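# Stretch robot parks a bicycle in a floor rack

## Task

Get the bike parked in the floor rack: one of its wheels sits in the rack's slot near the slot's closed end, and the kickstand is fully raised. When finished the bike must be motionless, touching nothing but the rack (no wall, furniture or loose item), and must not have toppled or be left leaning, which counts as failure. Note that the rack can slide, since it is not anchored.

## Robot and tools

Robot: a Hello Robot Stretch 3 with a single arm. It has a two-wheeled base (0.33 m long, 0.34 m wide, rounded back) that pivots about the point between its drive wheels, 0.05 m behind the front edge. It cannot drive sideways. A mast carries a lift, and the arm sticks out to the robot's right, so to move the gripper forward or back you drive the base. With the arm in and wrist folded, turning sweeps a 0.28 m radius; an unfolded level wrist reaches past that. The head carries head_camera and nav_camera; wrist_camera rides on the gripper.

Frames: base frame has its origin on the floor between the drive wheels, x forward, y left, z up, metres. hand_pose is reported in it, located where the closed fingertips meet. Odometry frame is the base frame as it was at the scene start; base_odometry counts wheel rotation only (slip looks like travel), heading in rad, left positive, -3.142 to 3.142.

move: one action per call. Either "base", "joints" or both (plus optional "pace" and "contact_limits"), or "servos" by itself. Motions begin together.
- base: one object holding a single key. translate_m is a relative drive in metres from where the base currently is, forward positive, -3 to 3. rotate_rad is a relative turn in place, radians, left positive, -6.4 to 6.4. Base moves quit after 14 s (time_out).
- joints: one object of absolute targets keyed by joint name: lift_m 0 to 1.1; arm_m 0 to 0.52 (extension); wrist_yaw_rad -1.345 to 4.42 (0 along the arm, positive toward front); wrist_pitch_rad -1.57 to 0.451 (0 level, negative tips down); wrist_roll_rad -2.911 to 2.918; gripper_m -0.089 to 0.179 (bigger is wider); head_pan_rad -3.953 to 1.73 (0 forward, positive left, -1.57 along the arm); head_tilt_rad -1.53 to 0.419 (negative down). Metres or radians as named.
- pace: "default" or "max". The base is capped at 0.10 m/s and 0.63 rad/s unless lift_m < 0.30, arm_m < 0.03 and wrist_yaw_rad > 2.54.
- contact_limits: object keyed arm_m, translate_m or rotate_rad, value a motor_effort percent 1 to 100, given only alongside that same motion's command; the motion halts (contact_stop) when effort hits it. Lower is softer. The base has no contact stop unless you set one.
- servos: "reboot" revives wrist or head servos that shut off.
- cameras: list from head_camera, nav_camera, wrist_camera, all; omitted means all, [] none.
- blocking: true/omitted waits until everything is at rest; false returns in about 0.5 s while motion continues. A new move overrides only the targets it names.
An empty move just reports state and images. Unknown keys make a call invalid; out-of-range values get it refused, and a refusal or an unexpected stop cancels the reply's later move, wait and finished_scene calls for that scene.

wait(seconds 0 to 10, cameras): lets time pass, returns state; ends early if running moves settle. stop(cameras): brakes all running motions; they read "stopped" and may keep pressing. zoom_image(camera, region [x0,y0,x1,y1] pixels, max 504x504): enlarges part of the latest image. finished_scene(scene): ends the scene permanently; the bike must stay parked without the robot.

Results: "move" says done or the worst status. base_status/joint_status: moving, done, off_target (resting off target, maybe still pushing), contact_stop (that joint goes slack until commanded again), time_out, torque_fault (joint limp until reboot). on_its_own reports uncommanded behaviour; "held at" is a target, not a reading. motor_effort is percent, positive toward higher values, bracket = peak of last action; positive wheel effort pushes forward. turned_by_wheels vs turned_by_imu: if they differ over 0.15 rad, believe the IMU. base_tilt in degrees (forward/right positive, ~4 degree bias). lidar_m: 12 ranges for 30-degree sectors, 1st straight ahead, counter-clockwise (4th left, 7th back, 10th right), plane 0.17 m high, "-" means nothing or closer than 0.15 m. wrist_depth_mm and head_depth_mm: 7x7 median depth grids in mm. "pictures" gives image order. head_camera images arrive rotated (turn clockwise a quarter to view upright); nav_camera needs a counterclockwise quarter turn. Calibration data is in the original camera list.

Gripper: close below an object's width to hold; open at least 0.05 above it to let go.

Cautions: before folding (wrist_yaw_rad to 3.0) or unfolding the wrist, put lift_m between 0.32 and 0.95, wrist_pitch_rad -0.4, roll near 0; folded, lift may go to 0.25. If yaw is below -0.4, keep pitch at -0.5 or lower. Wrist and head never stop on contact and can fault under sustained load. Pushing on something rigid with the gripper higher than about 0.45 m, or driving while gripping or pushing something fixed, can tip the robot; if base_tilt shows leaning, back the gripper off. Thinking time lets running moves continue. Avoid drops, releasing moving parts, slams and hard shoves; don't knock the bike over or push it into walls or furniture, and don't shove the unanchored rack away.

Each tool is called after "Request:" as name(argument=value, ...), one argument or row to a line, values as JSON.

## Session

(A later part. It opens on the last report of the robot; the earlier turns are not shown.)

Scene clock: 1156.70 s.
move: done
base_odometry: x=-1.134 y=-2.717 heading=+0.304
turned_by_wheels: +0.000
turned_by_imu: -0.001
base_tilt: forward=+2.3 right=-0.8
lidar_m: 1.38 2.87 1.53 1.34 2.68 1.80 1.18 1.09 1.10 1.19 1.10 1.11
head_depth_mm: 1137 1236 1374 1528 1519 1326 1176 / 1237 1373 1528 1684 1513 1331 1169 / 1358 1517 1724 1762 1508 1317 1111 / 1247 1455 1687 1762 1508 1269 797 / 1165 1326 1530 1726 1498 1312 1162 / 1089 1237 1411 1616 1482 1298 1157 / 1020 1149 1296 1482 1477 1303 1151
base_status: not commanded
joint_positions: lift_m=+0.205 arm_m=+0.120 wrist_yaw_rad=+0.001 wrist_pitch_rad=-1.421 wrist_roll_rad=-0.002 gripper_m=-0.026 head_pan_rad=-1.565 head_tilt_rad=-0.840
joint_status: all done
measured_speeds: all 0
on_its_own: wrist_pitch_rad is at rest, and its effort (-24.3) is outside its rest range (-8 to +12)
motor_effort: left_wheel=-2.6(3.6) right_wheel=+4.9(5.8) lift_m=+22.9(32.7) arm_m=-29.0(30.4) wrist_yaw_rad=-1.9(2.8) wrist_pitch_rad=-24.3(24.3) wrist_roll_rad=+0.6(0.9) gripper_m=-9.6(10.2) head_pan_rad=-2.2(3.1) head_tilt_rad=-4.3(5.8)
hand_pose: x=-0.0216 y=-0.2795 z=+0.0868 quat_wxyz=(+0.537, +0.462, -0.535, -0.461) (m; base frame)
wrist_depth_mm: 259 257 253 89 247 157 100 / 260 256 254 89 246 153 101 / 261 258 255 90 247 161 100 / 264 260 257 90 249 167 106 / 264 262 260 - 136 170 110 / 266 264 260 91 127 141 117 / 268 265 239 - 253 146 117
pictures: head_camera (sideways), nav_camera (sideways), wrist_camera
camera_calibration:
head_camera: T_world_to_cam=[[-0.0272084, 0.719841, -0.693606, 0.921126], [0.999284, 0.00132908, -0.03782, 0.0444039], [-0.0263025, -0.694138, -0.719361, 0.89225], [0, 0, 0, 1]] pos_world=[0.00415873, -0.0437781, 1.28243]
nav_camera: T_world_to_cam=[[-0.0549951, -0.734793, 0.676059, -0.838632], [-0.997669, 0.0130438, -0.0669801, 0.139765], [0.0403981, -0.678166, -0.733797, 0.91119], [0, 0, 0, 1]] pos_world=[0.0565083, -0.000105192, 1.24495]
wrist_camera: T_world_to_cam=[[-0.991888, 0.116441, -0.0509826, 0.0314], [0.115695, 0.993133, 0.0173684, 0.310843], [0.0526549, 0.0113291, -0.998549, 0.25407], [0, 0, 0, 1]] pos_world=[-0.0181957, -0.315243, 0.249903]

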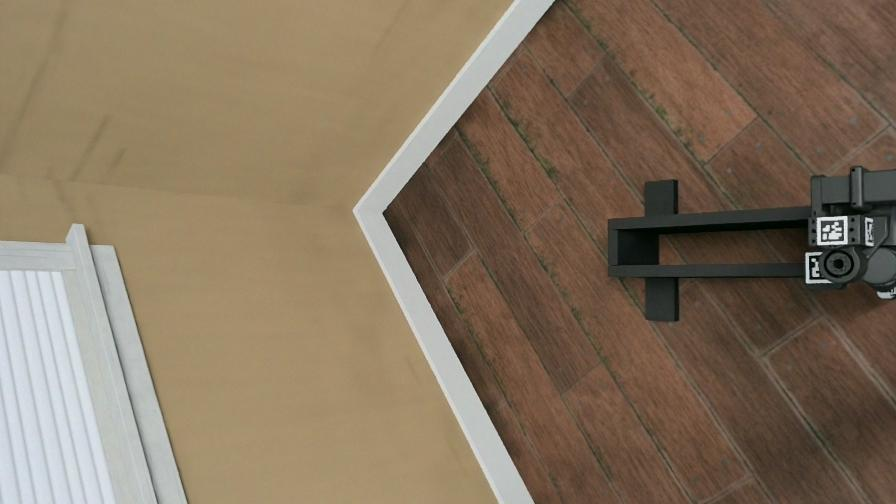

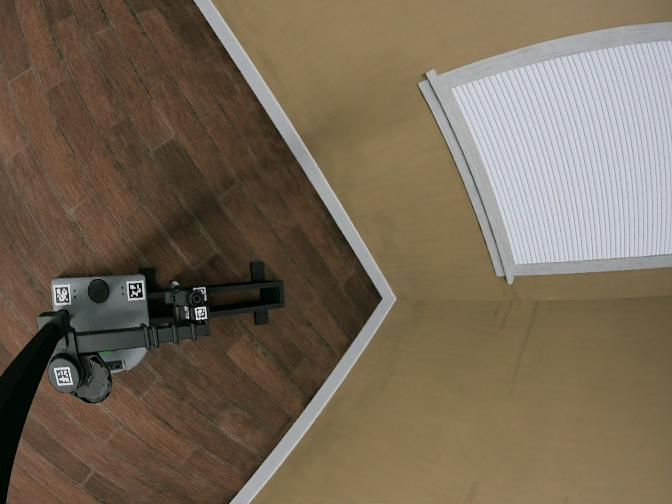

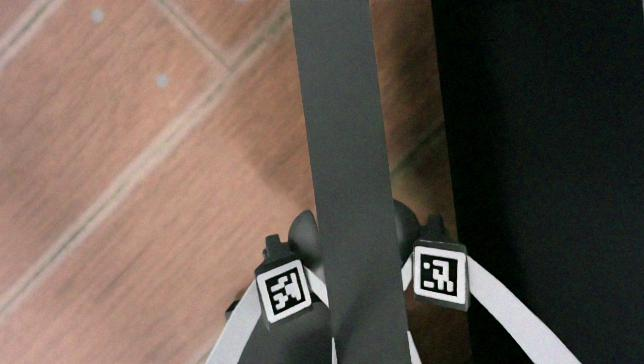

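Request:
move(
  joints={"gripper_m": 0.085},
  cameras=[],
)

Request:
move(
  joints={"lift_m": 0.4, "wrist_pitch_rad": -1.55},
  cameras=["head_camera"],
)

Request:
move(
  base={"translate_m": -0.59},
  joints={"wrist_roll_rad": -1.57, "arm_m": 0.1},
  cameras=[],
)

Request:
move(
  base={"rotate_rad": 1.571},
  cameras=["head_camera", "nav_camera"],
)

Scene clock: 1197.30 s.
move: done
base_odometry: x=-1.134 y=-2.717 heading=+0.304
turned_by_wheels: +0.000
turned_by_imu: -0.002
base_tilt: forward=+2.3 right=-0.8
lidar_m: 1.38 2.88 1.54 1.34 2.68 1.79 1.18 1.09 1.10 1.19 1.10 1.11
head_depth_mm: 1137 1240 1369 1518 1530 1330 1175 / 1244 1366 1518 1681 1524 1322 1167 / 1348 1506 1717 1775 1515 1319 1114 / 1245 1459 1706 1769 1517 1266 796 / 1167 1329 1542 1708 1500 1320 1158 / 1088 1234 1407 1638 1491 1305 1153 / 1024 1153 1292 1478 1483 1298 1148
base_status: not commanded
joint_positions: lift_m=+0.205 arm_m=+0.120 wrist_yaw_rad=+0.001 wrist_pitch_rad=-1.408 wrist_roll_rad=-0.002 gripper_m=+0.085 head_pan_rad=-1.565 head_tilt_rad=-0.840
joint_status: all done
measured_speeds: all 0
on_its_own: wrist_pitch_rad is held at -1.404, not at your -1.550, by its stall guard, which is not easing now
motor_effort: left_wheel=-2.7(2.8) right_wheel=+4.8(5.2) lift_m=+30.0(30.1) arm_m=+16.7(20.5) wrist_yaw_rad=-1.2(2.1) wrist_pitch_rad=+0.5(1.6) wrist_roll_rad=+0.6(0.9) gripper_m=+1.1(79.1) head_pan_rad=-2.4(2.8) head_tilt_rad=-4.3(5.2)
hand_pose: x=-0.0216 y=-0.2827 z=+0.0870 quat_wxyz=(+0.540, +0.459, -0.538, -0.457) (m; base frame)
wrist_depth_mm: 258 258 253 89 246 158 100 / 262 257 254 89 246 153 101 / 262 259 255 90 248 161 100 / 263 261 257 90 248 167 106 / 264 261 257 - 148 140 110 / 266 263 131 91 251 124 106 / 268 265 238 - 252 189 91
pictures: none
No camera images: "cameras" was empty.

Scene clock: 1199.90 s.
move: done
base_odometry: x=-1.134 y=-2.717 heading=+0.304
turned_by_wheels: +0.000
turned_by_imu: -0.001
base_tilt: forward=+2.3 right=-0.8
lidar_m: 1.38 2.88 1.54 1.34 2.68 1.80 1.18 1.09 1.10 1.19 1.10 1.11
head_depth_mm: 1135 1247 1371 1528 1532 1327 1181 / 1245 1373 1540 1680 1514 1321 1169 / 1339 1502 1714 1773 1518 1317 622 / 1250 1457 1692 1759 1512 1262 654 / 1162 1333 1542 1717 1510 1305 1157 / 1086 1237 1405 1636 1496 1304 1153 / 1020 1153 1300 1492 1487 1301 1156
base_status: not commanded
joint_positions: lift_m=+0.400 arm_m=+0.120 wrist_yaw_rad=+0.001 wrist_pitch_rad=-1.543 wrist_roll_rad=-0.002 gripper_m=+0.085 head_pan_rad=-1.565 head_tilt_rad=-0.840
joint_status: all done
measured_speeds: all 0
motor_effort: left_wheel=-2.4(2.8) right_wheel=+4.8(5.3) lift_m=+29.4(31.4) arm_m=+9.0(16.7) wrist_yaw_rad=-0.4(2.1) wrist_pitch_rad=-1.2(3.1) wrist_roll_rad=+0.7(0.8) gripper_m=+0.4(1.6) head_pan_rad=-2.0(2.8) head_tilt_rad=-4.9(5.3)
hand_pose: x=-0.0217 y=-0.2479 z=+0.2819 quat_wxyz=(+0.508, +0.494, -0.506, -0.493) (m; base frame)
wrist_depth_mm: 431 429 426 416 304 414 409 / 444 441 437 428 317 425 420 / 455 449 446 441 341 434 429 / 465 462 457 454 372 445 442 / 480 477 462 371 368 155 450 / 489 487 131 305 300 124 461 / 508 496 491 310 307 305 97
pictures: head_camera (sideways)
camera_calibration:
head_camera: T_world_to_cam=[[-0.0272081, 0.719841, -0.693606, 0.921126], [0.999284, 0.00132861, -0.03782, 0.0444039], [-0.0263029, -0.694138, -0.719361, 0.892251], [0, 0, 0, 1]] pos_world=[0.0041587, -0.0437781, 1.28243]

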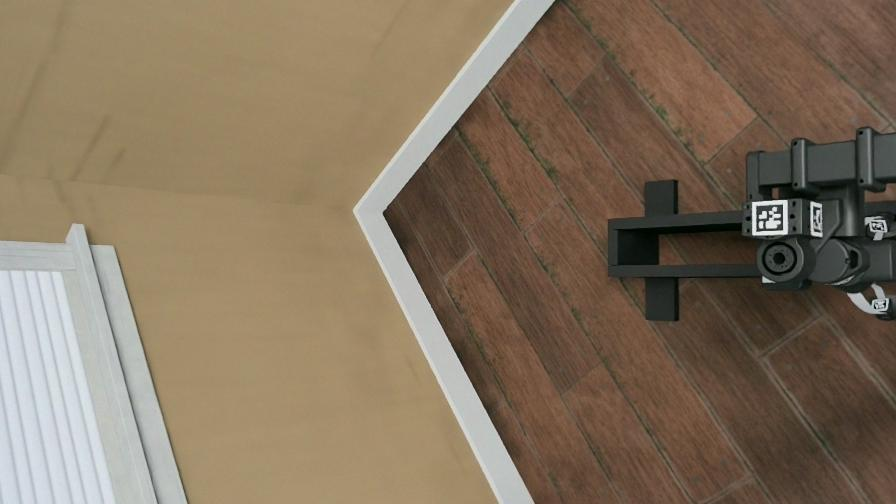

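Scene clock: 1206.93 s.
move: done
base_odometry: x=-1.697 y=-2.893 heading=+0.304
turned_by_wheels: +0.000
turned_by_imu: -0.004
base_tilt: forward=+2.3 right=-0.8
lidar_m: 1.83 3.85 1.50 2.53 2.32 1.03 0.67 0.62 0.62 0.78 1.46 1.47
head_depth_mm: 634 697 770 859 965 1110 1156 / 697 768 858 969 1110 1246 1176 / 765 856 969 1115 1304 1317 616 / 855 966 1111 1305 1445 1319 633 / 962 1106 1298 1563 1491 1308 1156 / 1114 1300 1592 1707 1491 1307 1151 / 1302 1511 1732 1738 1494 1300 1144
base_status: done
joint_positions: lift_m=+0.400 arm_m=+0.100 wrist_yaw_rad=+0.001 wrist_pitch_rad=-1.543 wrist_roll_rad=-1.565 gripper_m=+0.085 head_pan_rad=-1.565 head_tilt_rad=-0.840
joint_status: all done
measured_speeds: all 0
motor_effort: left_wheel=-1.8(7.0) right_wheel=-0.7(4.6) lift_m=+29.6(30.2) arm_m=-11.9(21.6) wrist_yaw_rad=-1.1(2.4) wrist_pitch_rad=-1.4(1.9) wrist_roll_rad=-1.6(4.7) gripper_m=+0.3(1.7) head_pan_rad=-2.2(2.9) head_tilt_rad=-4.5(5.4)
hand_pose: x=-0.0214 y=-0.2280 z=+0.2819 quat_wxyz=(+0.716, +0.698, -0.001, -0.002) (m; base frame)
wrist_depth_mm: 426 425 419 420 417 413 411 / 436 434 430 431 425 424 423 / 451 443 289 440 439 435 435 / 275 290 288 452 451 444 446 / 283 298 292 465 463 154 458 / 307 306 131 470 477 124 468 / 316 314 311 491 490 490 97
pictures: none
No camera images: "cameras" was empty.

Scene clock: 1210.53 s.
move: done
base_odometry: x=-1.697 y=-2.893 heading=+1.874
turned_by_wheels: +1.571
turned_by_imu: +1.560
base_tilt: forward=+2.3 right=-0.8
lidar_m: 2.52 2.32 1.03 0.67 0.62 0.63 0.78 1.46 1.47 1.84 3.83 1.49
head_depth_mm: 1526 1672 1849 1786 1520 1240 1178 / 1676 1846 2017 1791 1512 1232 1176 / 1853 2061 2143 1772 1504 1283 613 / 2072 2303 2135 1783 1504 1318 637 / 2370 2545 2112 1757 1507 1305 1161 / 2680 2643 2093 1757 1489 1299 1156 / 3106 2619 2088 1738 1491 1296 1153
base_status: done
joint_positions: lift_m=+0.400 arm_m=+0.100 wrist_yaw_rad=+0.001 wrist_pitch_rad=-1.543 wrist_roll_rad=-1.565 gripper_m=+0.085 head_pan_rad=-1.565 head_tilt_rad=-0.840
joint_status: not commanded
measured_speeds: all 0
motor_effort: left_wheel=-3.5(7.5) right_wheel=+6.4(10.6) lift_m=+27.3(29.8) arm_m=-17.7(18.0) wrist_yaw_rad=-1.0(2.0) wrist_pitch_rad=-1.3(2.0) wrist_roll_rad=-1.5(1.8) gripper_m=+0.3(1.4) head_pan_rad=-2.1(3.1) head_tilt_rad=-4.6(5.3)
hand_pose: x=-0.0214 y=-0.2280 z=+0.2819 quat_wxyz=(+0.716, +0.698, -0.001, -0.002) (m; base frame)
wrist_depth_mm: 426 422 419 418 418 414 413 / 436 434 432 428 431 425 422 / 444 438 290 436 439 438 432 / 277 289 288 450 447 443 442 / 284 298 292 464 461 154 454 / 310 306 131 474 473 124 370 / 316 314 311 487 491 487 90
pictures: head_camera (sideways), nav_camera (sideways)
camera_calibration:
head_camera: T_world_to_cam=[[-0.0272077, 0.71984, -0.693606, 0.921127], [0.999284, 0.00132812, -0.03782, 0.0444039], [-0.0263032, -0.694138, -0.719361, 0.89225], [0, 0, 0, 1]] pos_world=[0.00415868, -0.0437781, 1.28243]
nav_camera: T_world_to_cam=[[-0.0549958, -0.734793, 0.676059, -0.838632], [-0.997669, 0.0130447, -0.0669801, 0.139765], [0.0403974, -0.678166, -0.733797, 0.91119], [0, 0, 0, 1]] pos_world=[0.0565083, -0.000105247, 1.24495]

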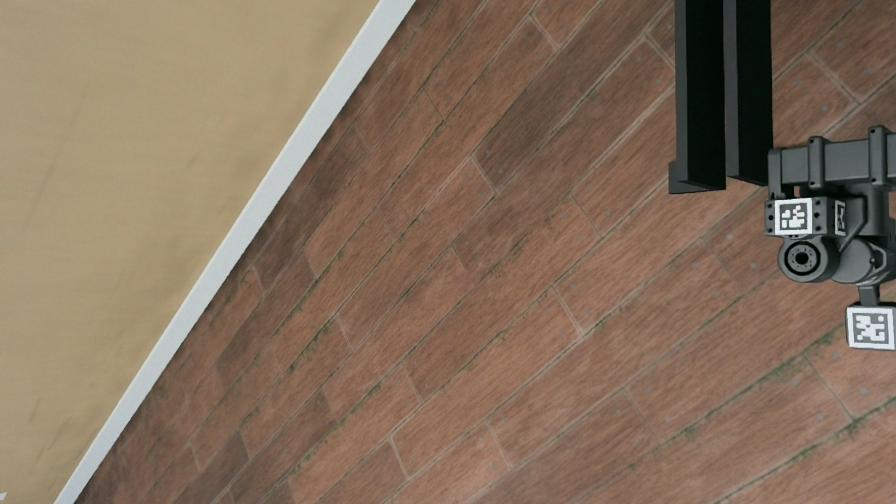

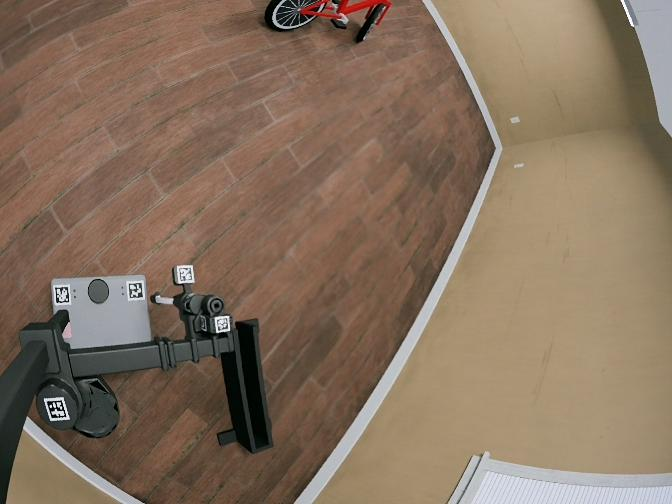

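Request:
move(
  base={"translate_m": -0.42},
  joints={"arm_m": 0.35},
)

Scene clock: 1218.33 s.
move: done
base_odometry: x=-1.571 y=-3.294 heading=+1.874
turned_by_wheels: +0.000
turned_by_imu: -0.003
base_tilt: forward=+2.3 right=-0.8
lidar_m: 2.88 2.65 0.60 0.39 0.36 0.37 0.46 0.94 1.14 1.43 2.93 1.88
head_depth_mm: 1172 1288 1421 1585 1524 1327 1176 / 1288 1425 1591 1702 1520 1290 1173 / 1426 1594 1801 1780 1456 713 627 / 1580 1788 2004 1761 811 1169 1163 / 1781 2043 2129 1741 1494 1165 1161 / 2054 2364 2103 1755 1489 1199 1154 / 2411 2565 2087 1733 1485 1297 1151
base_status: done
joint_positions: lift_m=+0.400 arm_m=+0.350 wrist_yaw_rad=+0.000 wrist_pitch_rad=-1.543 wrist_roll_rad=-1.567 gripper_m=+0.085 head_pan_rad=-1.565 head_tilt_rad=-0.840
joint_status: all done
measured_speeds: all 0
motor_effort: left_wheel=-2.4(7.7) right_wheel=+0.2(5.1) lift_m=+22.8(25.4) arm_m=+18.4(21.4) wrist_yaw_rad=+0.1(1.8) wrist_pitch_rad=-1.7(2.0) wrist_roll_rad=-1.0(1.7) gripper_m=+0.6(1.6) head_pan_rad=-1.7(2.9) head_tilt_rad=-4.7(5.3)
hand_pose: x=-0.0214 y=-0.4779 z=+0.2819 quat_wxyz=(+0.716, +0.698, -0.001, -0.002) (m; base frame)
wrist_depth_mm: 426 423 421 416 359 415 410 / 437 434 432 431 400 422 422 / 449 446 440 436 433 433 432 / 380 455 457 449 447 450 444 / 360 471 465 465 460 154 453 / 350 481 130 481 473 124 467 / 342 493 492 487 464 467 475
pictures: head_camera (sideways), nav_camera (sideways), wrist_camera
camera_calibration:
head_camera: T_world_to_cam=[[-0.0272075, 0.719841, -0.693606, 0.921127], [0.999284, 0.00132776, -0.03782, 0.0444039], [-0.0263034, -0.694138, -0.719361, 0.89225], [0, 0, 0, 1]] pos_world=[0.00415867, -0.0437781, 1.28243]
nav_camera: T_world_to_cam=[[-0.0549961, -0.734793, 0.676059, -0.838632], [-0.997669, 0.0130451, -0.0669801, 0.139765], [0.0403972, -0.678166, -0.733797, 0.91119], [0, 0, 0, 1]] pos_world=[0.0565083, -0.000105262, 1.24495]
wrist_camera: T_world_to_cam=[[-0.131127, -0.991339, -0.00726653, -0.458677], [-0.978339, 0.128216, 0.162521, 0.0268843], [-0.160181, 0.0284199, -0.986678, 0.451455], [0, 0, 0, 1]] pos_world=[0.038472, -0.470982, 0.437739]

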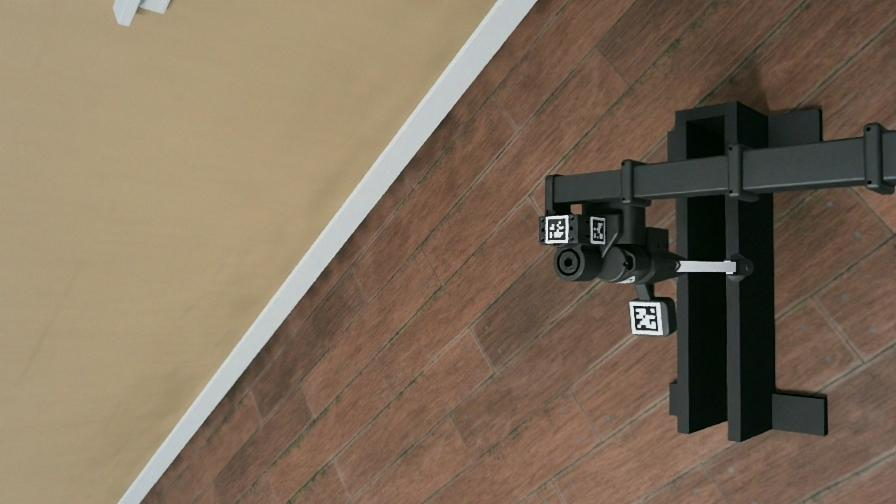

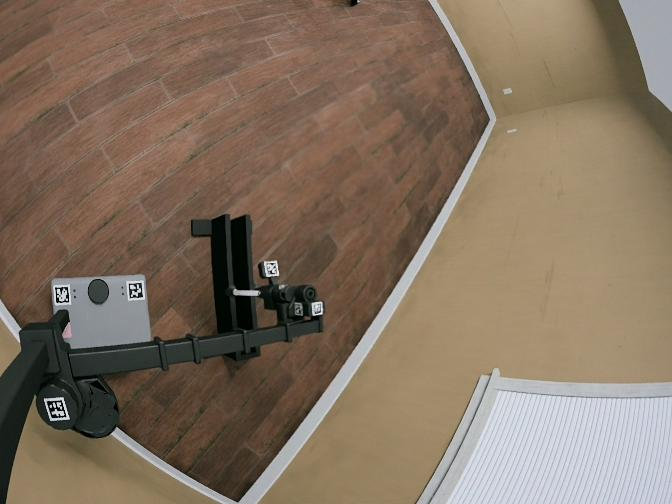

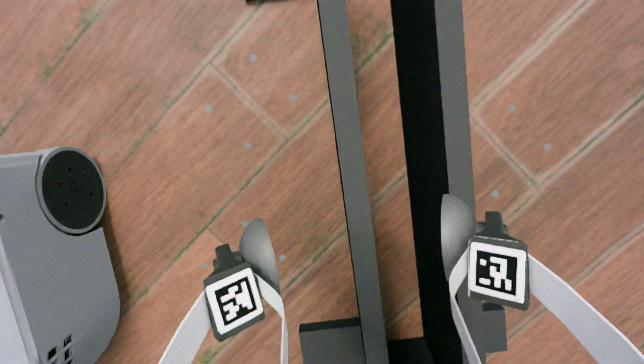

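Request:
move(
  joints={"arm_m": 0.363, "lift_m": 0.27},
  cameras=["wrist_camera"],
)

Scene clock: 1233.57 s.
move: done
base_odometry: x=-1.571 y=-3.294 heading=+1.874
turned_by_wheels: +0.000
turned_by_imu: -0.001
base_tilt: forward=+2.3 right=-0.7
lidar_m: 2.88 2.66 0.60 0.39 0.36 0.37 0.46 0.94 1.14 1.42 2.93 1.88
head_depth_mm: 1176 1293 1433 1593 1528 1328 1177 / 1286 1427 1598 1698 1520 1285 1167 / 1419 1591 1782 1773 1519 1127 754 / 1582 1789 1988 1770 1514 1049 1169 / 1776 2060 2124 1766 1500 1166 1159 / 2056 2387 2095 1748 1489 1198 1154 / 2396 2572 2093 1747 1489 1296 1154
base_status: not commanded
joint_positions: lift_m=+0.270 arm_m=+0.363 wrist_yaw_rad=+0.000 wrist_pitch_rad=-1.543 wrist_roll_rad=-1.567 gripper_m=+0.085 head_pan_rad=-1.565 head_tilt_rad=-0.840
joint_status: all done
measured_speeds: all 0
motor_effort: left_wheel=-2.2(2.5) right_wheel=+0.6(1.0) lift_m=+23.5(24.5) arm_m=+19.6(21.6) wrist_yaw_rad=+0.4(1.2) wrist_pitch_rad=-1.3(1.8) wrist_roll_rad=-1.3(1.5) gripper_m=+0.9(1.5) head_pan_rad=-2.1(3.2) head_tilt_rad=-4.6(5.4)
hand_pose: x=-0.0214 y=-0.4909 z=+0.1519 quat_wxyz=(+0.716, +0.698, -0.001, -0.002) (m; base frame)
wrist_depth_mm: 297 295 294 140 277 141 288 / 305 304 302 143 294 143 293 / 314 310 309 148 305 152 301 / 321 320 320 151 315 168 311 / 330 330 325 156 323 148 317 / 342 340 131 161 330 124 326 / 352 349 344 165 342 183 96
pictures: wrist_camera
camera_calibration:
wrist_camera: T_world_to_cam=[[-0.131126, -0.991339, -0.00726653, -0.472509], [-0.978339, 0.128215, 0.162521, 0.0496791], [-0.160181, 0.0284198, -0.986678, 0.323554], [0, 0, 0, 1]] pos_world=[0.038472, -0.483982, 0.307736]

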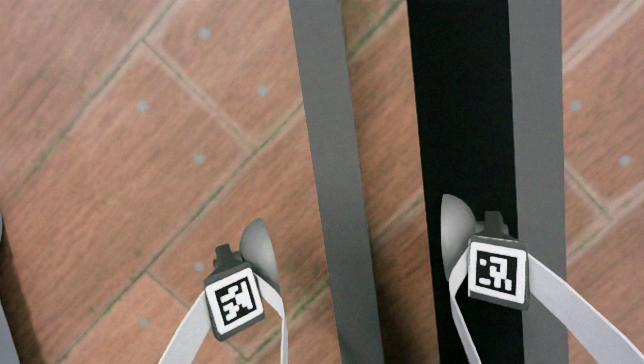

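Request:
move(
  joints={"arm_m": 0.356, "lift_m": 0.205},
  cameras=["wrist_camera"],
)

Request:
move(
  joints={"gripper_m": -0.06},
  cameras=["wrist_camera"],
)

Scene clock: 1239.23 s.
move: done
base_odometry: x=-1.571 y=-3.294 heading=+1.874
turned_by_wheels: +0.000
turned_by_imu: -0.001
base_tilt: forward=+2.4 right=-0.8
lidar_m: 2.87 2.65 0.60 0.39 0.36 0.37 0.46 0.94 1.14 1.42 2.93 1.88
head_depth_mm: 1169 1291 1424 1586 1527 1322 1174 / 1290 1427 1589 1693 1533 1289 1169 / 1422 1586 1790 1785 1523 1177 834 / 1585 1785 2012 1775 1504 1009 1164 / 1796 2044 2114 1759 1496 1168 1163 / 2066 2395 2095 1758 1500 1207 1155 / 2377 2580 2100 1752 1486 1302 1154
base_status: not commanded
joint_positions: lift_m=+0.205 arm_m=+0.356 wrist_yaw_rad=+0.000 wrist_pitch_rad=-1.543 wrist_roll_rad=-1.567 gripper_m=+0.085 head_pan_rad=-1.565 head_tilt_rad=-0.840
joint_status: all done
measured_speeds: all 0
motor_effort: left_wheel=-2.4(2.5) right_wheel=+0.5(0.7) lift_m=+22.6(25.2) arm_m=-18.7(20.8) wrist_yaw_rad=+0.0(1.8) wrist_pitch_rad=-1.5(1.8) wrist_roll_rad=-1.3(1.4) gripper_m=-0.2(1.8) head_pan_rad=-2.4(2.7) head_tilt_rad=-4.8(5.5)
hand_pose: x=-0.0214 y=-0.4839 z=+0.0869 quat_wxyz=(+0.716, +0.698, -0.001, -0.002) (m; base frame)
wrist_depth_mm: 234 232 232 78 228 154 108 / 241 239 237 80 232 159 106 / 247 245 244 82 239 164 109 / 254 252 249 - 246 174 111 / 260 259 254 86 87 146 114 / 268 266 131 90 119 124 107 / 277 273 272 - 92 199 91
pictures: wrist_camera
camera_calibration:
wrist_camera: T_world_to_cam=[[-0.131125, -0.991339, -0.00726641, -0.466039], [-0.978339, 0.128215, 0.162521, 0.0593439], [-0.160182, 0.0284196, -0.986678, 0.259225], [0, 0, 0, 1]] pos_world=[0.038472, -0.476979, 0.242741]

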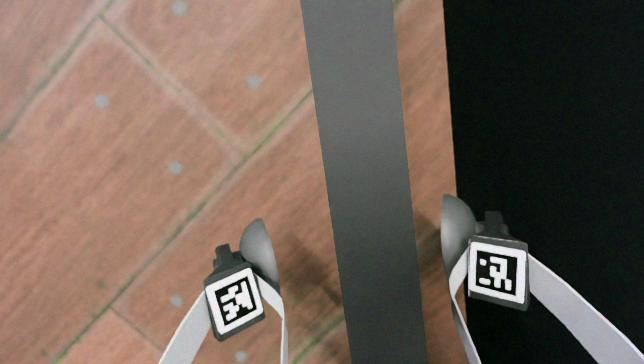

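Scene clock: 1241.23 s.
move: done
base_odometry: x=-1.571 y=-3.294 heading=+1.874
turned_by_wheels: +0.000
turned_by_imu: +0.000
base_tilt: forward=+2.3 right=-0.8
lidar_m: 2.88 2.65 0.60 0.39 0.36 0.37 0.46 0.94 1.14 1.42 2.92 1.88
head_depth_mm: 1175 1285 1427 1581 1525 1331 1176 / 1290 1421 1578 1700 1517 1290 1171 / 1419 1585 1797 1772 1520 1178 829 / 1582 1775 1977 1749 1520 1011 1162 / 1794 2062 2122 1762 1502 1159 1162 / 2052 2381 2099 1752 1495 1199 1152 / 2408 2562 2116 1745 1492 1302 1155
base_status: not commanded
joint_positions: lift_m=+0.205 arm_m=+0.356 wrist_yaw_rad=+0.000 wrist_pitch_rad=-1.534 wrist_roll_rad=-1.567 gripper_m=-0.058 head_pan_rad=-1.565 head_tilt_rad=-0.840
joint_status: all done
measured_speeds: all 0
motor_effort: left_wheel=-2.2(2.6) right_wheel=+0.5(0.7) lift_m=+30.2(30.2) arm_m=-16.8(18.8) wrist_yaw_rad=+0.6(1.3) wrist_pitch_rad=-3.4(4.2) wrist_roll_rad=-1.3(1.4) gripper_m=-39.6(98.8) head_pan_rad=-2.2(2.7) head_tilt_rad=-4.8(5.3)
hand_pose: x=-0.0214 y=-0.4865 z=+0.0867 quat_wxyz=(+0.720, +0.694, -0.001, -0.002) (m; base frame)
wrist_depth_mm: 231 231 230 77 228 149 103 / 238 237 237 79 234 151 98 / 245 244 243 81 240 160 100 / 251 250 249 - 247 168 107 / 257 258 257 85 130 174 110 / 266 264 261 129 125 142 109 / 273 273 269 - 266 164 107
pictures: wrist_camera
camera_calibration:
wrist_camera: T_world_to_cam=[[-0.131128, -0.991362, 0.00246513, -0.469396], [-0.978339, 0.129806, 0.161258, 0.060578], [-0.160185, 0.0187336, -0.986909, 0.254437], [0, 0, 0, 1]] pos_world=[0.0384718, -0.477972, 0.242495]

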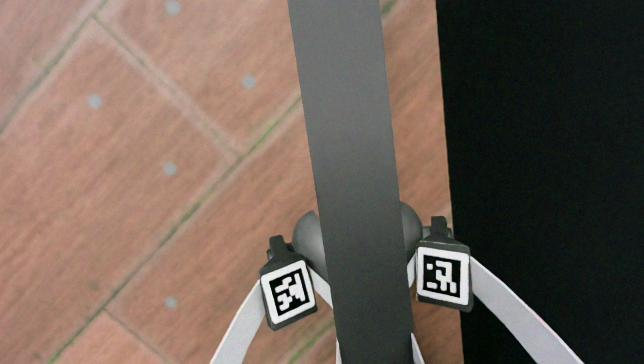

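Request:
move(
  base={"rotate_rad": -0.3},
  cameras=["wrist_camera", "head_camera"],
)

Scene clock: 1251.73 s.
move: done
base_odometry: x=-1.571 y=-3.294 heading=+1.575
turned_by_wheels: -0.300
turned_by_imu: -0.298
base_tilt: forward=+2.3 right=-0.8
lidar_m: 1.88 2.69 1.06 0.47 0.37 0.36 0.39 0.57 1.13 1.21 1.77 2.39
head_depth_mm: 998 1100 1260 1434 1520 1329 1173 / 1059 1189 1347 1552 1529 1286 1169 / 1118 1275 1441 1657 1510 1135 830 / 1188 1361 1578 1727 1508 1005 1165 / 1281 1457 1709 1762 1498 1177 1159 / 1374 1588 1871 1744 1491 1203 1146 / 1469 1723 1991 1730 1487 1288 1152
base_status: done
joint_positions: lift_m=+0.205 arm_m=+0.356 wrist_yaw_rad=+0.004 wrist_pitch_rad=-1.542 wrist_roll_rad=-1.580 gripper_m=-0.055 head_pan_rad=-1.565 head_tilt_rad=-0.840
joint_status: not commanded
measured_speeds: all 0
motor_effort: left_wheel=+7.3(13.4) right_wheel=-7.9(14.9) lift_m=+30.9(31.2) arm_m=-3.8(14.9) wrist_yaw_rad=-4.5(4.5) wrist_pitch_rad=-2.0(3.4) wrist_roll_rad=+3.3(3.4) gripper_m=-12.7(14.4) head_pan_rad=-1.6(2.9) head_tilt_rad=-4.3(5.2)
hand_pose: x=-0.0214 y=-0.4844 z=+0.0869 quat_wxyz=(+0.717, +0.697, +0.005, +0.004) (m; base frame)
wrist_depth_mm: 233 232 231 77 228 141 92 / 239 238 238 79 233 145 94 / 245 244 244 81 239 157 98 / 253 252 251 - 246 167 110 / 260 258 258 86 146 174 109 / 268 266 262 128 126 146 109 / 276 274 272 128 264 103 107
pictures: head_camera (sideways), wrist_camera
camera_calibration:
head_camera: T_world_to_cam=[[-0.0272077, 0.719841, -0.693606, 0.921127], [0.999284, 0.00132812, -0.03782, 0.0444039], [-0.0263032, -0.694138, -0.719361, 0.89225], [0, 0, 0, 1]] pos_world=[0.00415868, -0.0437781, 1.28243]
wrist_camera: T_world_to_cam=[[-0.113299, -0.993547, -0.00532201, -0.467372], [-0.980427, 0.110931, 0.162658, 0.0509144], [-0.161017, 0.0236467, -0.986668, 0.256865], [0, 0, 0, 1]] pos_world=[0.0383249, -0.476078, 0.242671]

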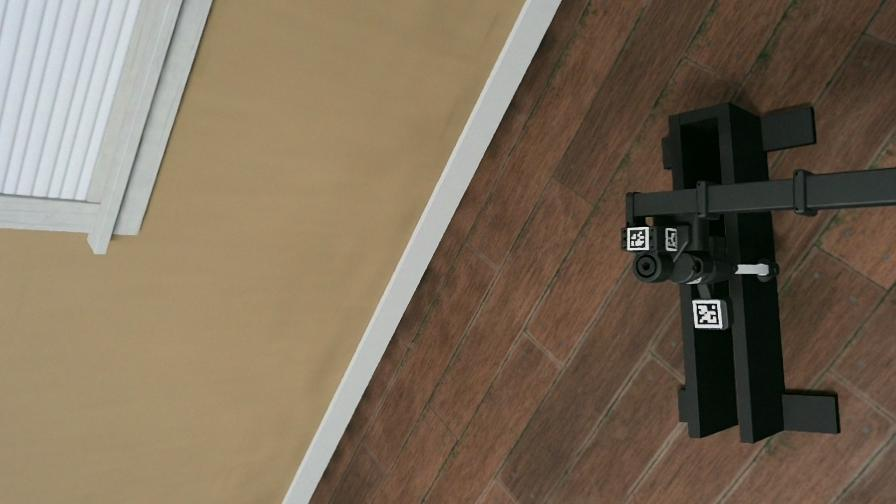

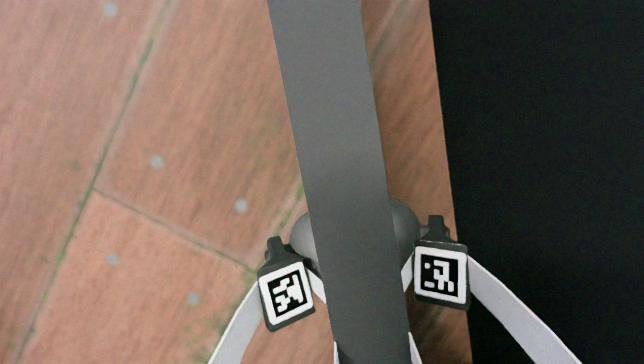

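Request:
move(
  base={"rotate_rad": -0.6},
  cameras=[],
)

Request:
move(
  base={"translate_m": 0.3},
  cameras=["wrist_camera", "head_camera"],
)

Scene clock: 1256.83 s.
move: done
base_odometry: x=-1.571 y=-3.294 heading=+0.975
turned_by_wheels: -0.600
turned_by_imu: -0.594
base_tilt: forward=+2.3 right=-0.8
lidar_m: 4.42 1.88 2.74 1.33 0.50 0.37 0.36 0.38 0.52 1.13 1.18 1.62
head_depth_mm: 984 1098 1096 1079 1069 1059 1036 / 996 1133 1310 1486 1457 1267 1175 / 993 1141 1321 1577 1511 1142 829 / 991 1133 1326 1557 1520 1005 1163 / 991 1131 1316 1572 1508 1166 1159 / 982 1134 1308 1563 1502 1209 1136 / 984 1133 1313 1561 1481 1305 1152
base_status: done
joint_positions: lift_m=+0.205 arm_m=+0.356 wrist_yaw_rad=+0.004 wrist_pitch_rad=-1.542 wrist_roll_rad=-1.580 gripper_m=-0.055 head_pan_rad=-1.565 head_tilt_rad=-0.840
joint_status: not commanded
measured_speeds: all 0
motor_effort: left_wheel=+7.7(13.8) right_wheel=-7.9(15.1) lift_m=+30.2(30.6) arm_m=+19.2(20.1) wrist_yaw_rad=-4.0(4.9) wrist_pitch_rad=-1.6(2.1) wrist_roll_rad=+3.4(3.5) gripper_m=-13.0(14.5) head_pan_rad=-2.4(2.6) head_tilt_rad=-4.4(5.4)
hand_pose: x=-0.0214 y=-0.4844 z=+0.0869 quat_wxyz=(+0.717, +0.697, +0.005, +0.004) (m; base frame)
wrist_depth_mm: 234 232 231 77 227 140 91 / 240 239 238 80 233 144 95 / 247 246 244 81 240 158 97 / 252 253 250 - 246 167 110 / 259 259 257 85 146 175 110 / 268 268 262 128 126 147 109 / 275 274 271 128 266 103 108
pictures: none
No camera images: "cameras" was empty.

Scene clock: 1260.97 s.
move: done
base_odometry: x=-1.403 y=-3.046 heading=+0.975
turned_by_wheels: +0.000
turned_by_imu: -0.001
base_tilt: forward=+2.3 right=-0.8
lidar_m: 4.12 1.63 2.72 2.43 0.93 0.68 0.66 0.69 0.96 1.13 1.18 1.62
head_depth_mm: 996 1125 1334 1578 1531 1328 1171 / 997 1118 1327 1584 1520 1273 1174 / 995 1138 1326 1575 1514 1167 833 / 999 1147 1322 1575 1504 1002 1161 / 993 1135 1328 1581 1496 1164 1155 / 993 1135 1318 1571 1492 1204 1155 / 991 1134 1320 1563 1490 1299 1156
base_status: done
joint_positions: lift_m=+0.205 arm_m=+0.356 wrist_yaw_rad=+0.001 wrist_pitch_rad=-1.542 wrist_roll_rad=-1.570 gripper_m=-0.055 head_pan_rad=-1.565 head_tilt_rad=-0.840
joint_status: not commanded
measured_speeds: all 0
motor_effort: left_wheel=+2.6(9.2) right_wheel=+5.7(10.4) lift_m=+29.7(30.3) arm_m=+17.8(20.2) wrist_yaw_rad=+0.3(4.0) wrist_pitch_rad=-1.4(2.2) wrist_roll_rad=-0.1(3.4) gripper_m=-13.8(14.5) head_pan_rad=-2.2(2.8) head_tilt_rad=-4.3(5.4)
hand_pose: x=-0.0214 y=-0.4842 z=+0.0869 quat_wxyz=(+0.717, +0.697, +0.000, +0.000) (m; base frame)
wrist_depth_mm: 234 232 231 77 226 152 100 / 240 238 237 80 232 154 99 / 246 245 243 81 238 160 101 / 252 251 251 - 245 168 106 / 259 258 256 86 129 173 110 / 269 267 262 129 124 144 108 / 276 275 269 131 266 103 114
pictures: head_camera (sideways), wrist_camera
camera_calibration:
head_camera: T_world_to_cam=[[-0.0272078, 0.719841, -0.693606, 0.921127], [0.999284, 0.00132824, -0.03782, 0.0444039], [-0.0263031, -0.694138, -0.719361, 0.89225], [0, 0, 0, 1]] pos_world=[0.00415869, -0.0437781, 1.28243]
wrist_camera: T_world_to_cam=[[-0.126629, -0.991931, -0.00610678, -0.466631], [-0.978896, 0.123965, 0.162467, 0.0573039], [-0.160399, 0.0265509, -0.986695, 0.258303], [0, 0, 0, 1]] pos_world=[0.0384373, -0.476828, 0.242707]

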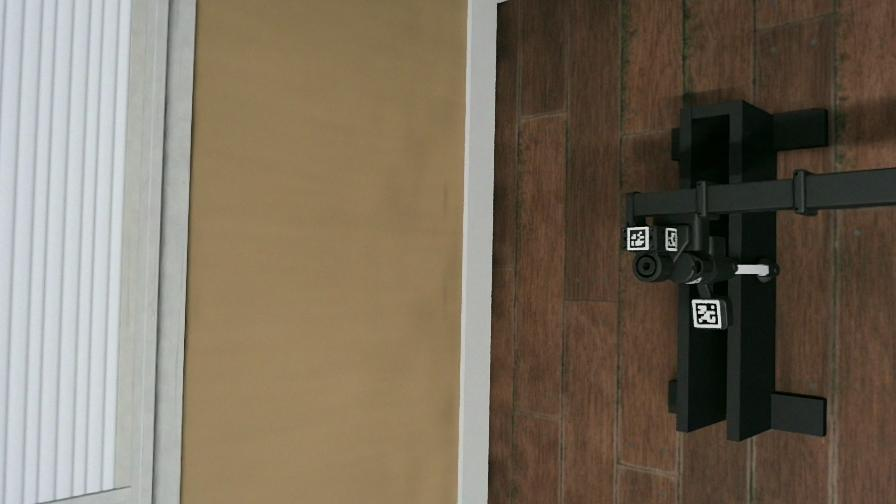

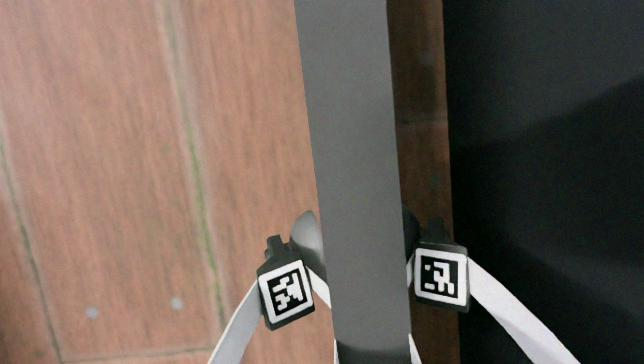

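Request:
move(
  base={"translate_m": 1.3},
  cameras=[],
)

Request:
move(
  base={"translate_m": 1.27},
  cameras=["wrist_camera", "head_camera", "nav_camera"],
)

Scene clock: 1279.83 s.
move: done
base_odometry: x=-0.673 y=-1.970 heading=+0.975
turned_by_wheels: +0.000
turned_by_imu: -0.004
base_tilt: forward=+2.3 right=-0.8
lidar_m: 2.82 0.96 0.92 0.92 2.74 2.03 1.96 1.61 1.19 1.15 1.20 1.66
head_depth_mm: 1020 1164 1352 1603 1526 1332 1182 / 1024 1167 1354 1625 1522 1276 1172 / 1017 1166 1342 1615 1514 1161 828 / 1021 1161 1347 1608 1507 1001 1163 / 1019 1158 1344 1616 1502 1164 1160 / 1017 1167 1348 1614 1494 1208 1153 / 1014 1167 1338 1589 1495 1299 1154
base_status: done
joint_positions: lift_m=+0.205 arm_m=+0.356 wrist_yaw_rad=+0.001 wrist_pitch_rad=-1.542 wrist_roll_rad=-1.570 gripper_m=-0.055 head_pan_rad=-1.565 head_tilt_rad=-0.840
joint_status: not commanded
measured_speeds: all 0
motor_effort: left_wheel=+2.7(7.5) right_wheel=+5.5(10.9) lift_m=+27.0(29.3) arm_m=+9.4(16.6) wrist_yaw_rad=-0.7(2.1) wrist_pitch_rad=-1.4(2.1) wrist_roll_rad=-0.3(0.5) gripper_m=-12.8(15.0) head_pan_rad=-2.4(2.9) head_tilt_rad=-5.0(5.4)
hand_pose: x=-0.0214 y=-0.4842 z=+0.0869 quat_wxyz=(+0.717, +0.697, +0.000, +0.000) (m; base frame)
wrist_depth_mm: 234 232 231 77 228 152 100 / 240 239 237 80 234 154 99 / 246 244 243 81 240 160 101 / 252 251 250 - 246 168 106 / 260 258 258 86 130 173 110 / 268 267 264 128 124 144 108 / 276 274 269 130 266 103 114
pictures: none
No camera images: "cameras" was empty.

Scene clock: 1293.63 s.
move: done
base_odometry: x=+0.040 y=-0.919 heading=+0.975
turned_by_wheels: +0.000
turned_by_imu: -0.003
base_tilt: forward=+2.4 right=-0.8
lidar_m: 1.55 1.61 2.23 2.58 0.79 1.26 3.23 1.64 1.21 1.17 1.22 1.60
head_depth_mm: 1040 1189 1390 1643 1528 1326 1185 / 1042 1186 1376 1639 1521 1276 1170 / 1037 1183 1378 1632 1516 1166 827 / 1034 1185 1383 1643 1517 1013 1167 / 1035 1185 1375 1637 1516 1171 1161 / 1041 1184 1360 1629 1492 1206 1161 / 1039 1187 1377 1625 1483 1296 1157
base_status: done
joint_positions: lift_m=+0.205 arm_m=+0.356 wrist_yaw_rad=+0.001 wrist_pitch_rad=-1.542 wrist_roll_rad=-1.570 gripper_m=-0.055 head_pan_rad=-1.565 head_tilt_rad=-0.840
joint_status: not commanded
measured_speeds: all 0
motor_effort: left_wheel=+2.7(7.6) right_wheel=+5.1(11.1) lift_m=+25.0(27.2) arm_m=+2.9(9.8) wrist_yaw_rad=-0.3(2.0) wrist_pitch_rad=-2.1(2.1) wrist_roll_rad=-0.3(0.5) gripper_m=-13.7(14.9) head_pan_rad=-2.2(2.9) head_tilt_rad=-4.9(5.7)
hand_pose: x=-0.0214 y=-0.4842 z=+0.0869 quat_wxyz=(+0.717, +0.697, +0.000, +0.000) (m; base frame)
wrist_depth_mm: 233 232 231 77 227 153 100 / 241 237 238 79 233 154 99 / 247 245 244 81 239 160 101 / 254 251 250 - 245 168 106 / 260 258 257 85 130 173 110 / 269 265 262 129 124 143 108 / 276 275 271 131 265 103 114
pictures: head_camera (sideways), nav_camera (sideways), wrist_camera
camera_calibration:
head_camera: T_world_to_cam=[[-0.0272077, 0.719841, -0.693606, 0.921127], [0.999284, 0.00132812, -0.03782, 0.0444039], [-0.0263032, -0.694138, -0.719361, 0.89225], [0, 0, 0, 1]] pos_world=[0.00415868, -0.0437781, 1.28243]
nav_camera: T_world_to_cam=[[-0.0549958, -0.734793, 0.676059, -0.838632], [-0.997669, 0.0130448, -0.0669801, 0.139765], [0.0403974, -0.678166, -0.733797, 0.91119], [0, 0, 0, 1]] pos_world=[0.0565083, -0.000105244, 1.24495]
wrist_camera: T_world_to_cam=[[-0.127064, -0.991875, -0.00618596, -0.466586], [-0.978843, 0.124381, 0.162468, 0.0575056], [-0.160379, 0.0266989, -0.986694, 0.258376], [0, 0, 0, 1]] pos_world=[0.0384408, -0.476846, 0.24271]

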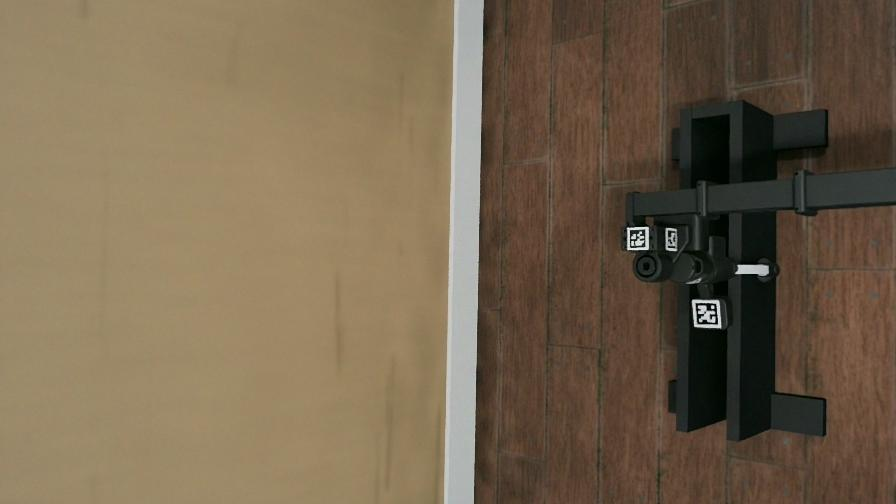

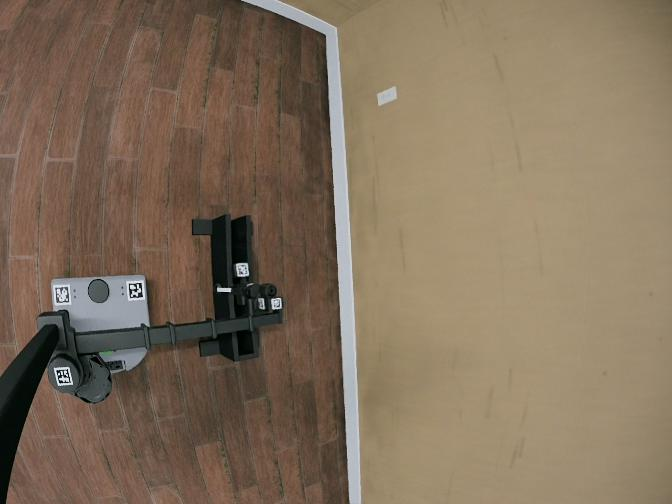

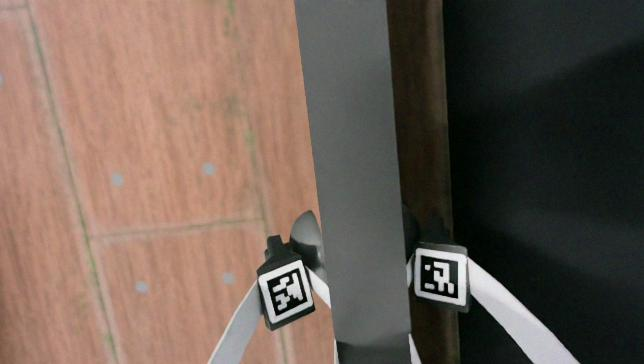

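Request:
move(
  base={"rotate_rad": 1.6},
  joints={"head_pan_rad": 0.4},
)

Scene clock: 1301.43 s.
move: done
base_odometry: x=+0.040 y=-0.919 heading=+2.574
turned_by_wheels: +1.600
turned_by_imu: +1.580
base_tilt: forward=+2.3 right=-0.8
lidar_m: 0.81 0.79 1.26 3.23 1.61 1.21 1.18 1.23 1.59 1.55 1.62 2.28
head_depth_mm: 2259 2494 2170 1802 1525 1331 1174 / 2371 2563 2163 1781 1530 1322 1173 / 2472 2613 2141 1785 1500 1315 1167 / 2549 2703 2126 1769 1334 1314 1160 / 2633 2685 2160 1756 1333 1315 1159 / 2748 2643 1236 1363 1338 1308 1155 / 2876 2623 1396 1652 1478 1298 1147
base_status: done
joint_positions: lift_m=+0.205 arm_m=+0.356 wrist_yaw_rad=-0.004 wrist_pitch_rad=-1.543 wrist_roll_rad=-1.559 gripper_m=-0.055 head_pan_rad=+0.394 head_tilt_rad=-0.840
joint_status: all done
measured_speeds: all 0
motor_effort: left_wheel=-5.3(11.5) right_wheel=+9.9(16.9) lift_m=+24.9(24.9) arm_m=+19.4(19.6) wrist_yaw_rad=+3.1(5.0) wrist_pitch_rad=-1.6(2.1) wrist_roll_rad=-3.9(4.2) gripper_m=-13.2(14.3) head_pan_rad=+2.6(4.6) head_tilt_rad=-4.3(5.5)
hand_pose: x=-0.0213 y=-0.4841 z=+0.0869 quat_wxyz=(+0.717, +0.697, -0.005, -0.006) (m; base frame)
wrist_depth_mm: 234 233 231 77 227 156 109 / 240 239 236 79 232 159 105 / 246 245 243 81 238 162 108 / 254 251 250 - 246 169 108 / 261 258 257 86 130 172 111 / 269 266 263 129 124 141 108 / 276 274 271 - 265 143 114
pictures: head_camera (sideways), nav_camera (sideways), wrist_camera
camera_calibration:
head_camera: T_world_to_cam=[[-0.655906, -0.297821, -0.693606, 0.924962], [-0.379709, 0.924332, -0.03782, 0.0528158], [0.652386, 0.238562, -0.719361, 0.88811], [0, 0, 0, 1]] pos_world=[0.0473519, 0.0147843, 1.28243]
nav_camera: T_world_to_cam=[[0.700879, 0.227405, 0.676059, -0.843243], [0.365796, -0.928282, -0.0669801, 0.131448], [0.612341, 0.294244, -0.733797, 0.907701], [0, 0, 0, 1]] pos_world=[-0.0128948, 0.0466927, 1.24495]
wrist_camera: T_world_to_cam=[[-0.142529, -0.989769, -0.00650935, -0.46578], [-0.976832, 0.139599, 0.162207, 0.0650005], [-0.159639, 0.0294778, -0.986735, 0.259754], [0, 0, 0, 1]] pos_world=[0.0385744, -0.477745, 0.242733]

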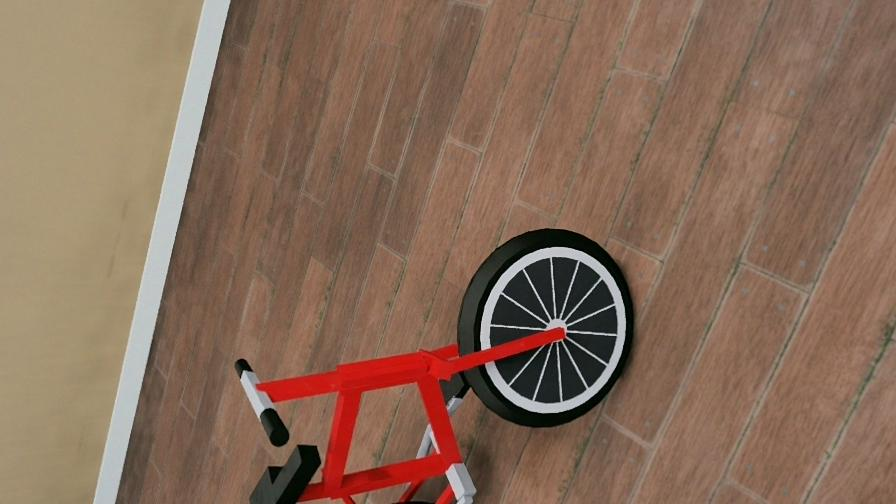

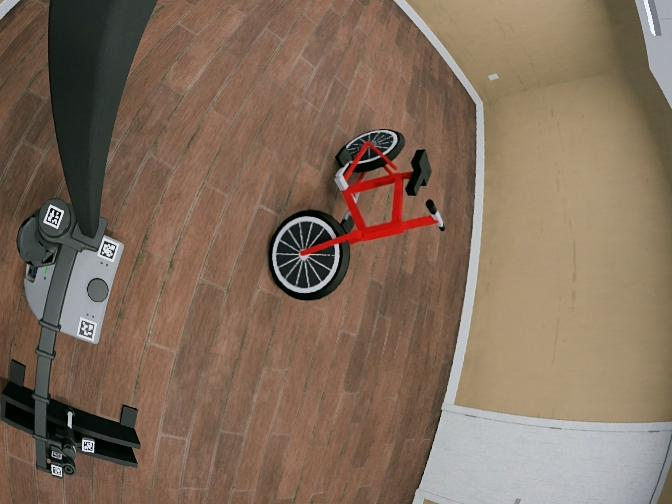

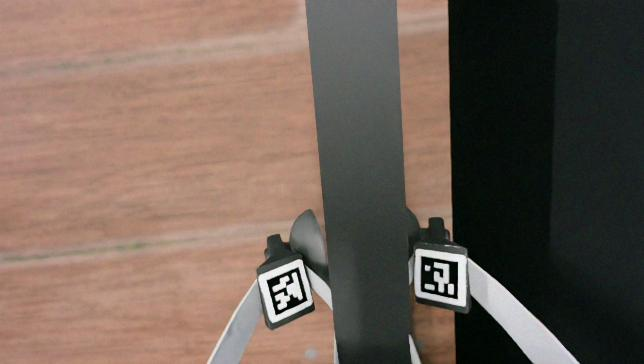

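Request:
move(
  joints={"head_pan_rad": 0.75},
  cameras=["head_camera"],
)

Scene clock: 1311.20 s.
move: done
base_odometry: x=+0.040 y=-0.919 heading=+2.574
turned_by_wheels: +0.000
turned_by_imu: -0.001
base_tilt: forward=+2.3 right=-0.8
lidar_m: 0.81 0.79 1.26 3.24 1.60 1.21 1.17 1.23 1.59 1.54 1.62 2.28
head_depth_mm: 2548 2644 2167 1797 1528 1340 1171 / 2696 2732 2173 1789 1282 1325 1175 / 2929 2676 1256 1281 1317 1314 1169 / 3151 2704 1456 1678 1389 1319 1165 / 3319 2701 1653 1672 1489 1305 1163 / 3409 2667 2063 1729 1498 1312 1158 / 3220 2633 2119 1746 1493 1301 1145
base_status: not commanded
joint_positions: lift_m=+0.205 arm_m=+0.356 wrist_yaw_rad=-0.004 wrist_pitch_rad=-1.543 wrist_roll_rad=-1.559 gripper_m=-0.055 head_pan_rad=+0.744 head_tilt_rad=-0.840
joint_status: all done
measured_speeds: all 0
motor_effort: left_wheel=-5.1(5.3) right_wheel=+10.4(10.4) lift_m=+25.9(26.1) arm_m=+19.6(20.0) wrist_yaw_rad=+3.4(4.3) wrist_pitch_rad=-1.5(1.8) wrist_roll_rad=-3.8(4.0) gripper_m=-14.0(14.5) head_pan_rad=+2.6(5.5) head_tilt_rad=-4.4(5.6)
hand_pose: x=-0.0213 y=-0.4841 z=+0.0869 quat_wxyz=(+0.717, +0.697, -0.005, -0.006) (m; base frame)
wrist_depth_mm: 234 231 230 77 227 156 109 / 241 238 236 79 232 159 105 / 247 245 244 81 237 162 108 / 253 251 250 - 246 169 108 / 260 258 257 86 130 172 110 / 269 267 262 129 124 142 108 / 278 274 272 - 265 144 114
pictures: head_camera (sideways)
camera_calibration:
head_camera: T_world_to_cam=[[-0.514076, -0.504616, -0.693606, 0.924096], [-0.673556, 0.738168, -0.03782, 0.0546083], [0.531082, 0.44774, -0.719361, 0.88885], [0, 0, 0, 1]] pos_world=[0.0397846, 0.0280293, 1.28243]

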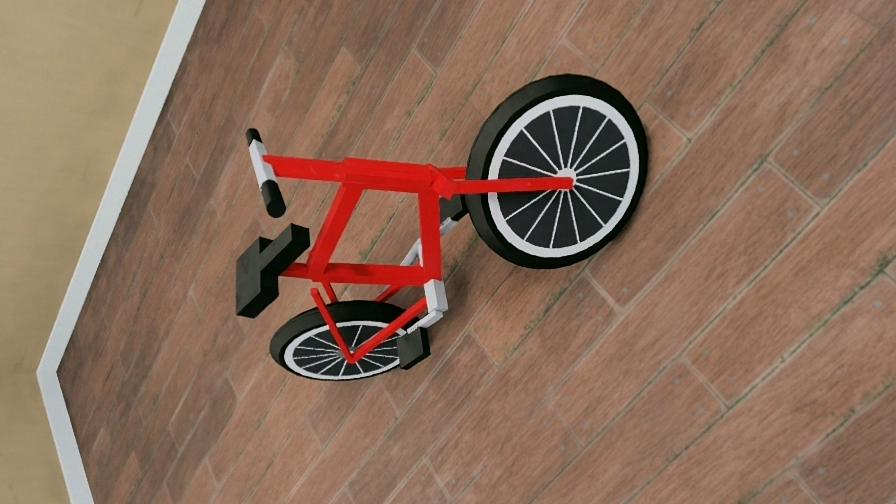

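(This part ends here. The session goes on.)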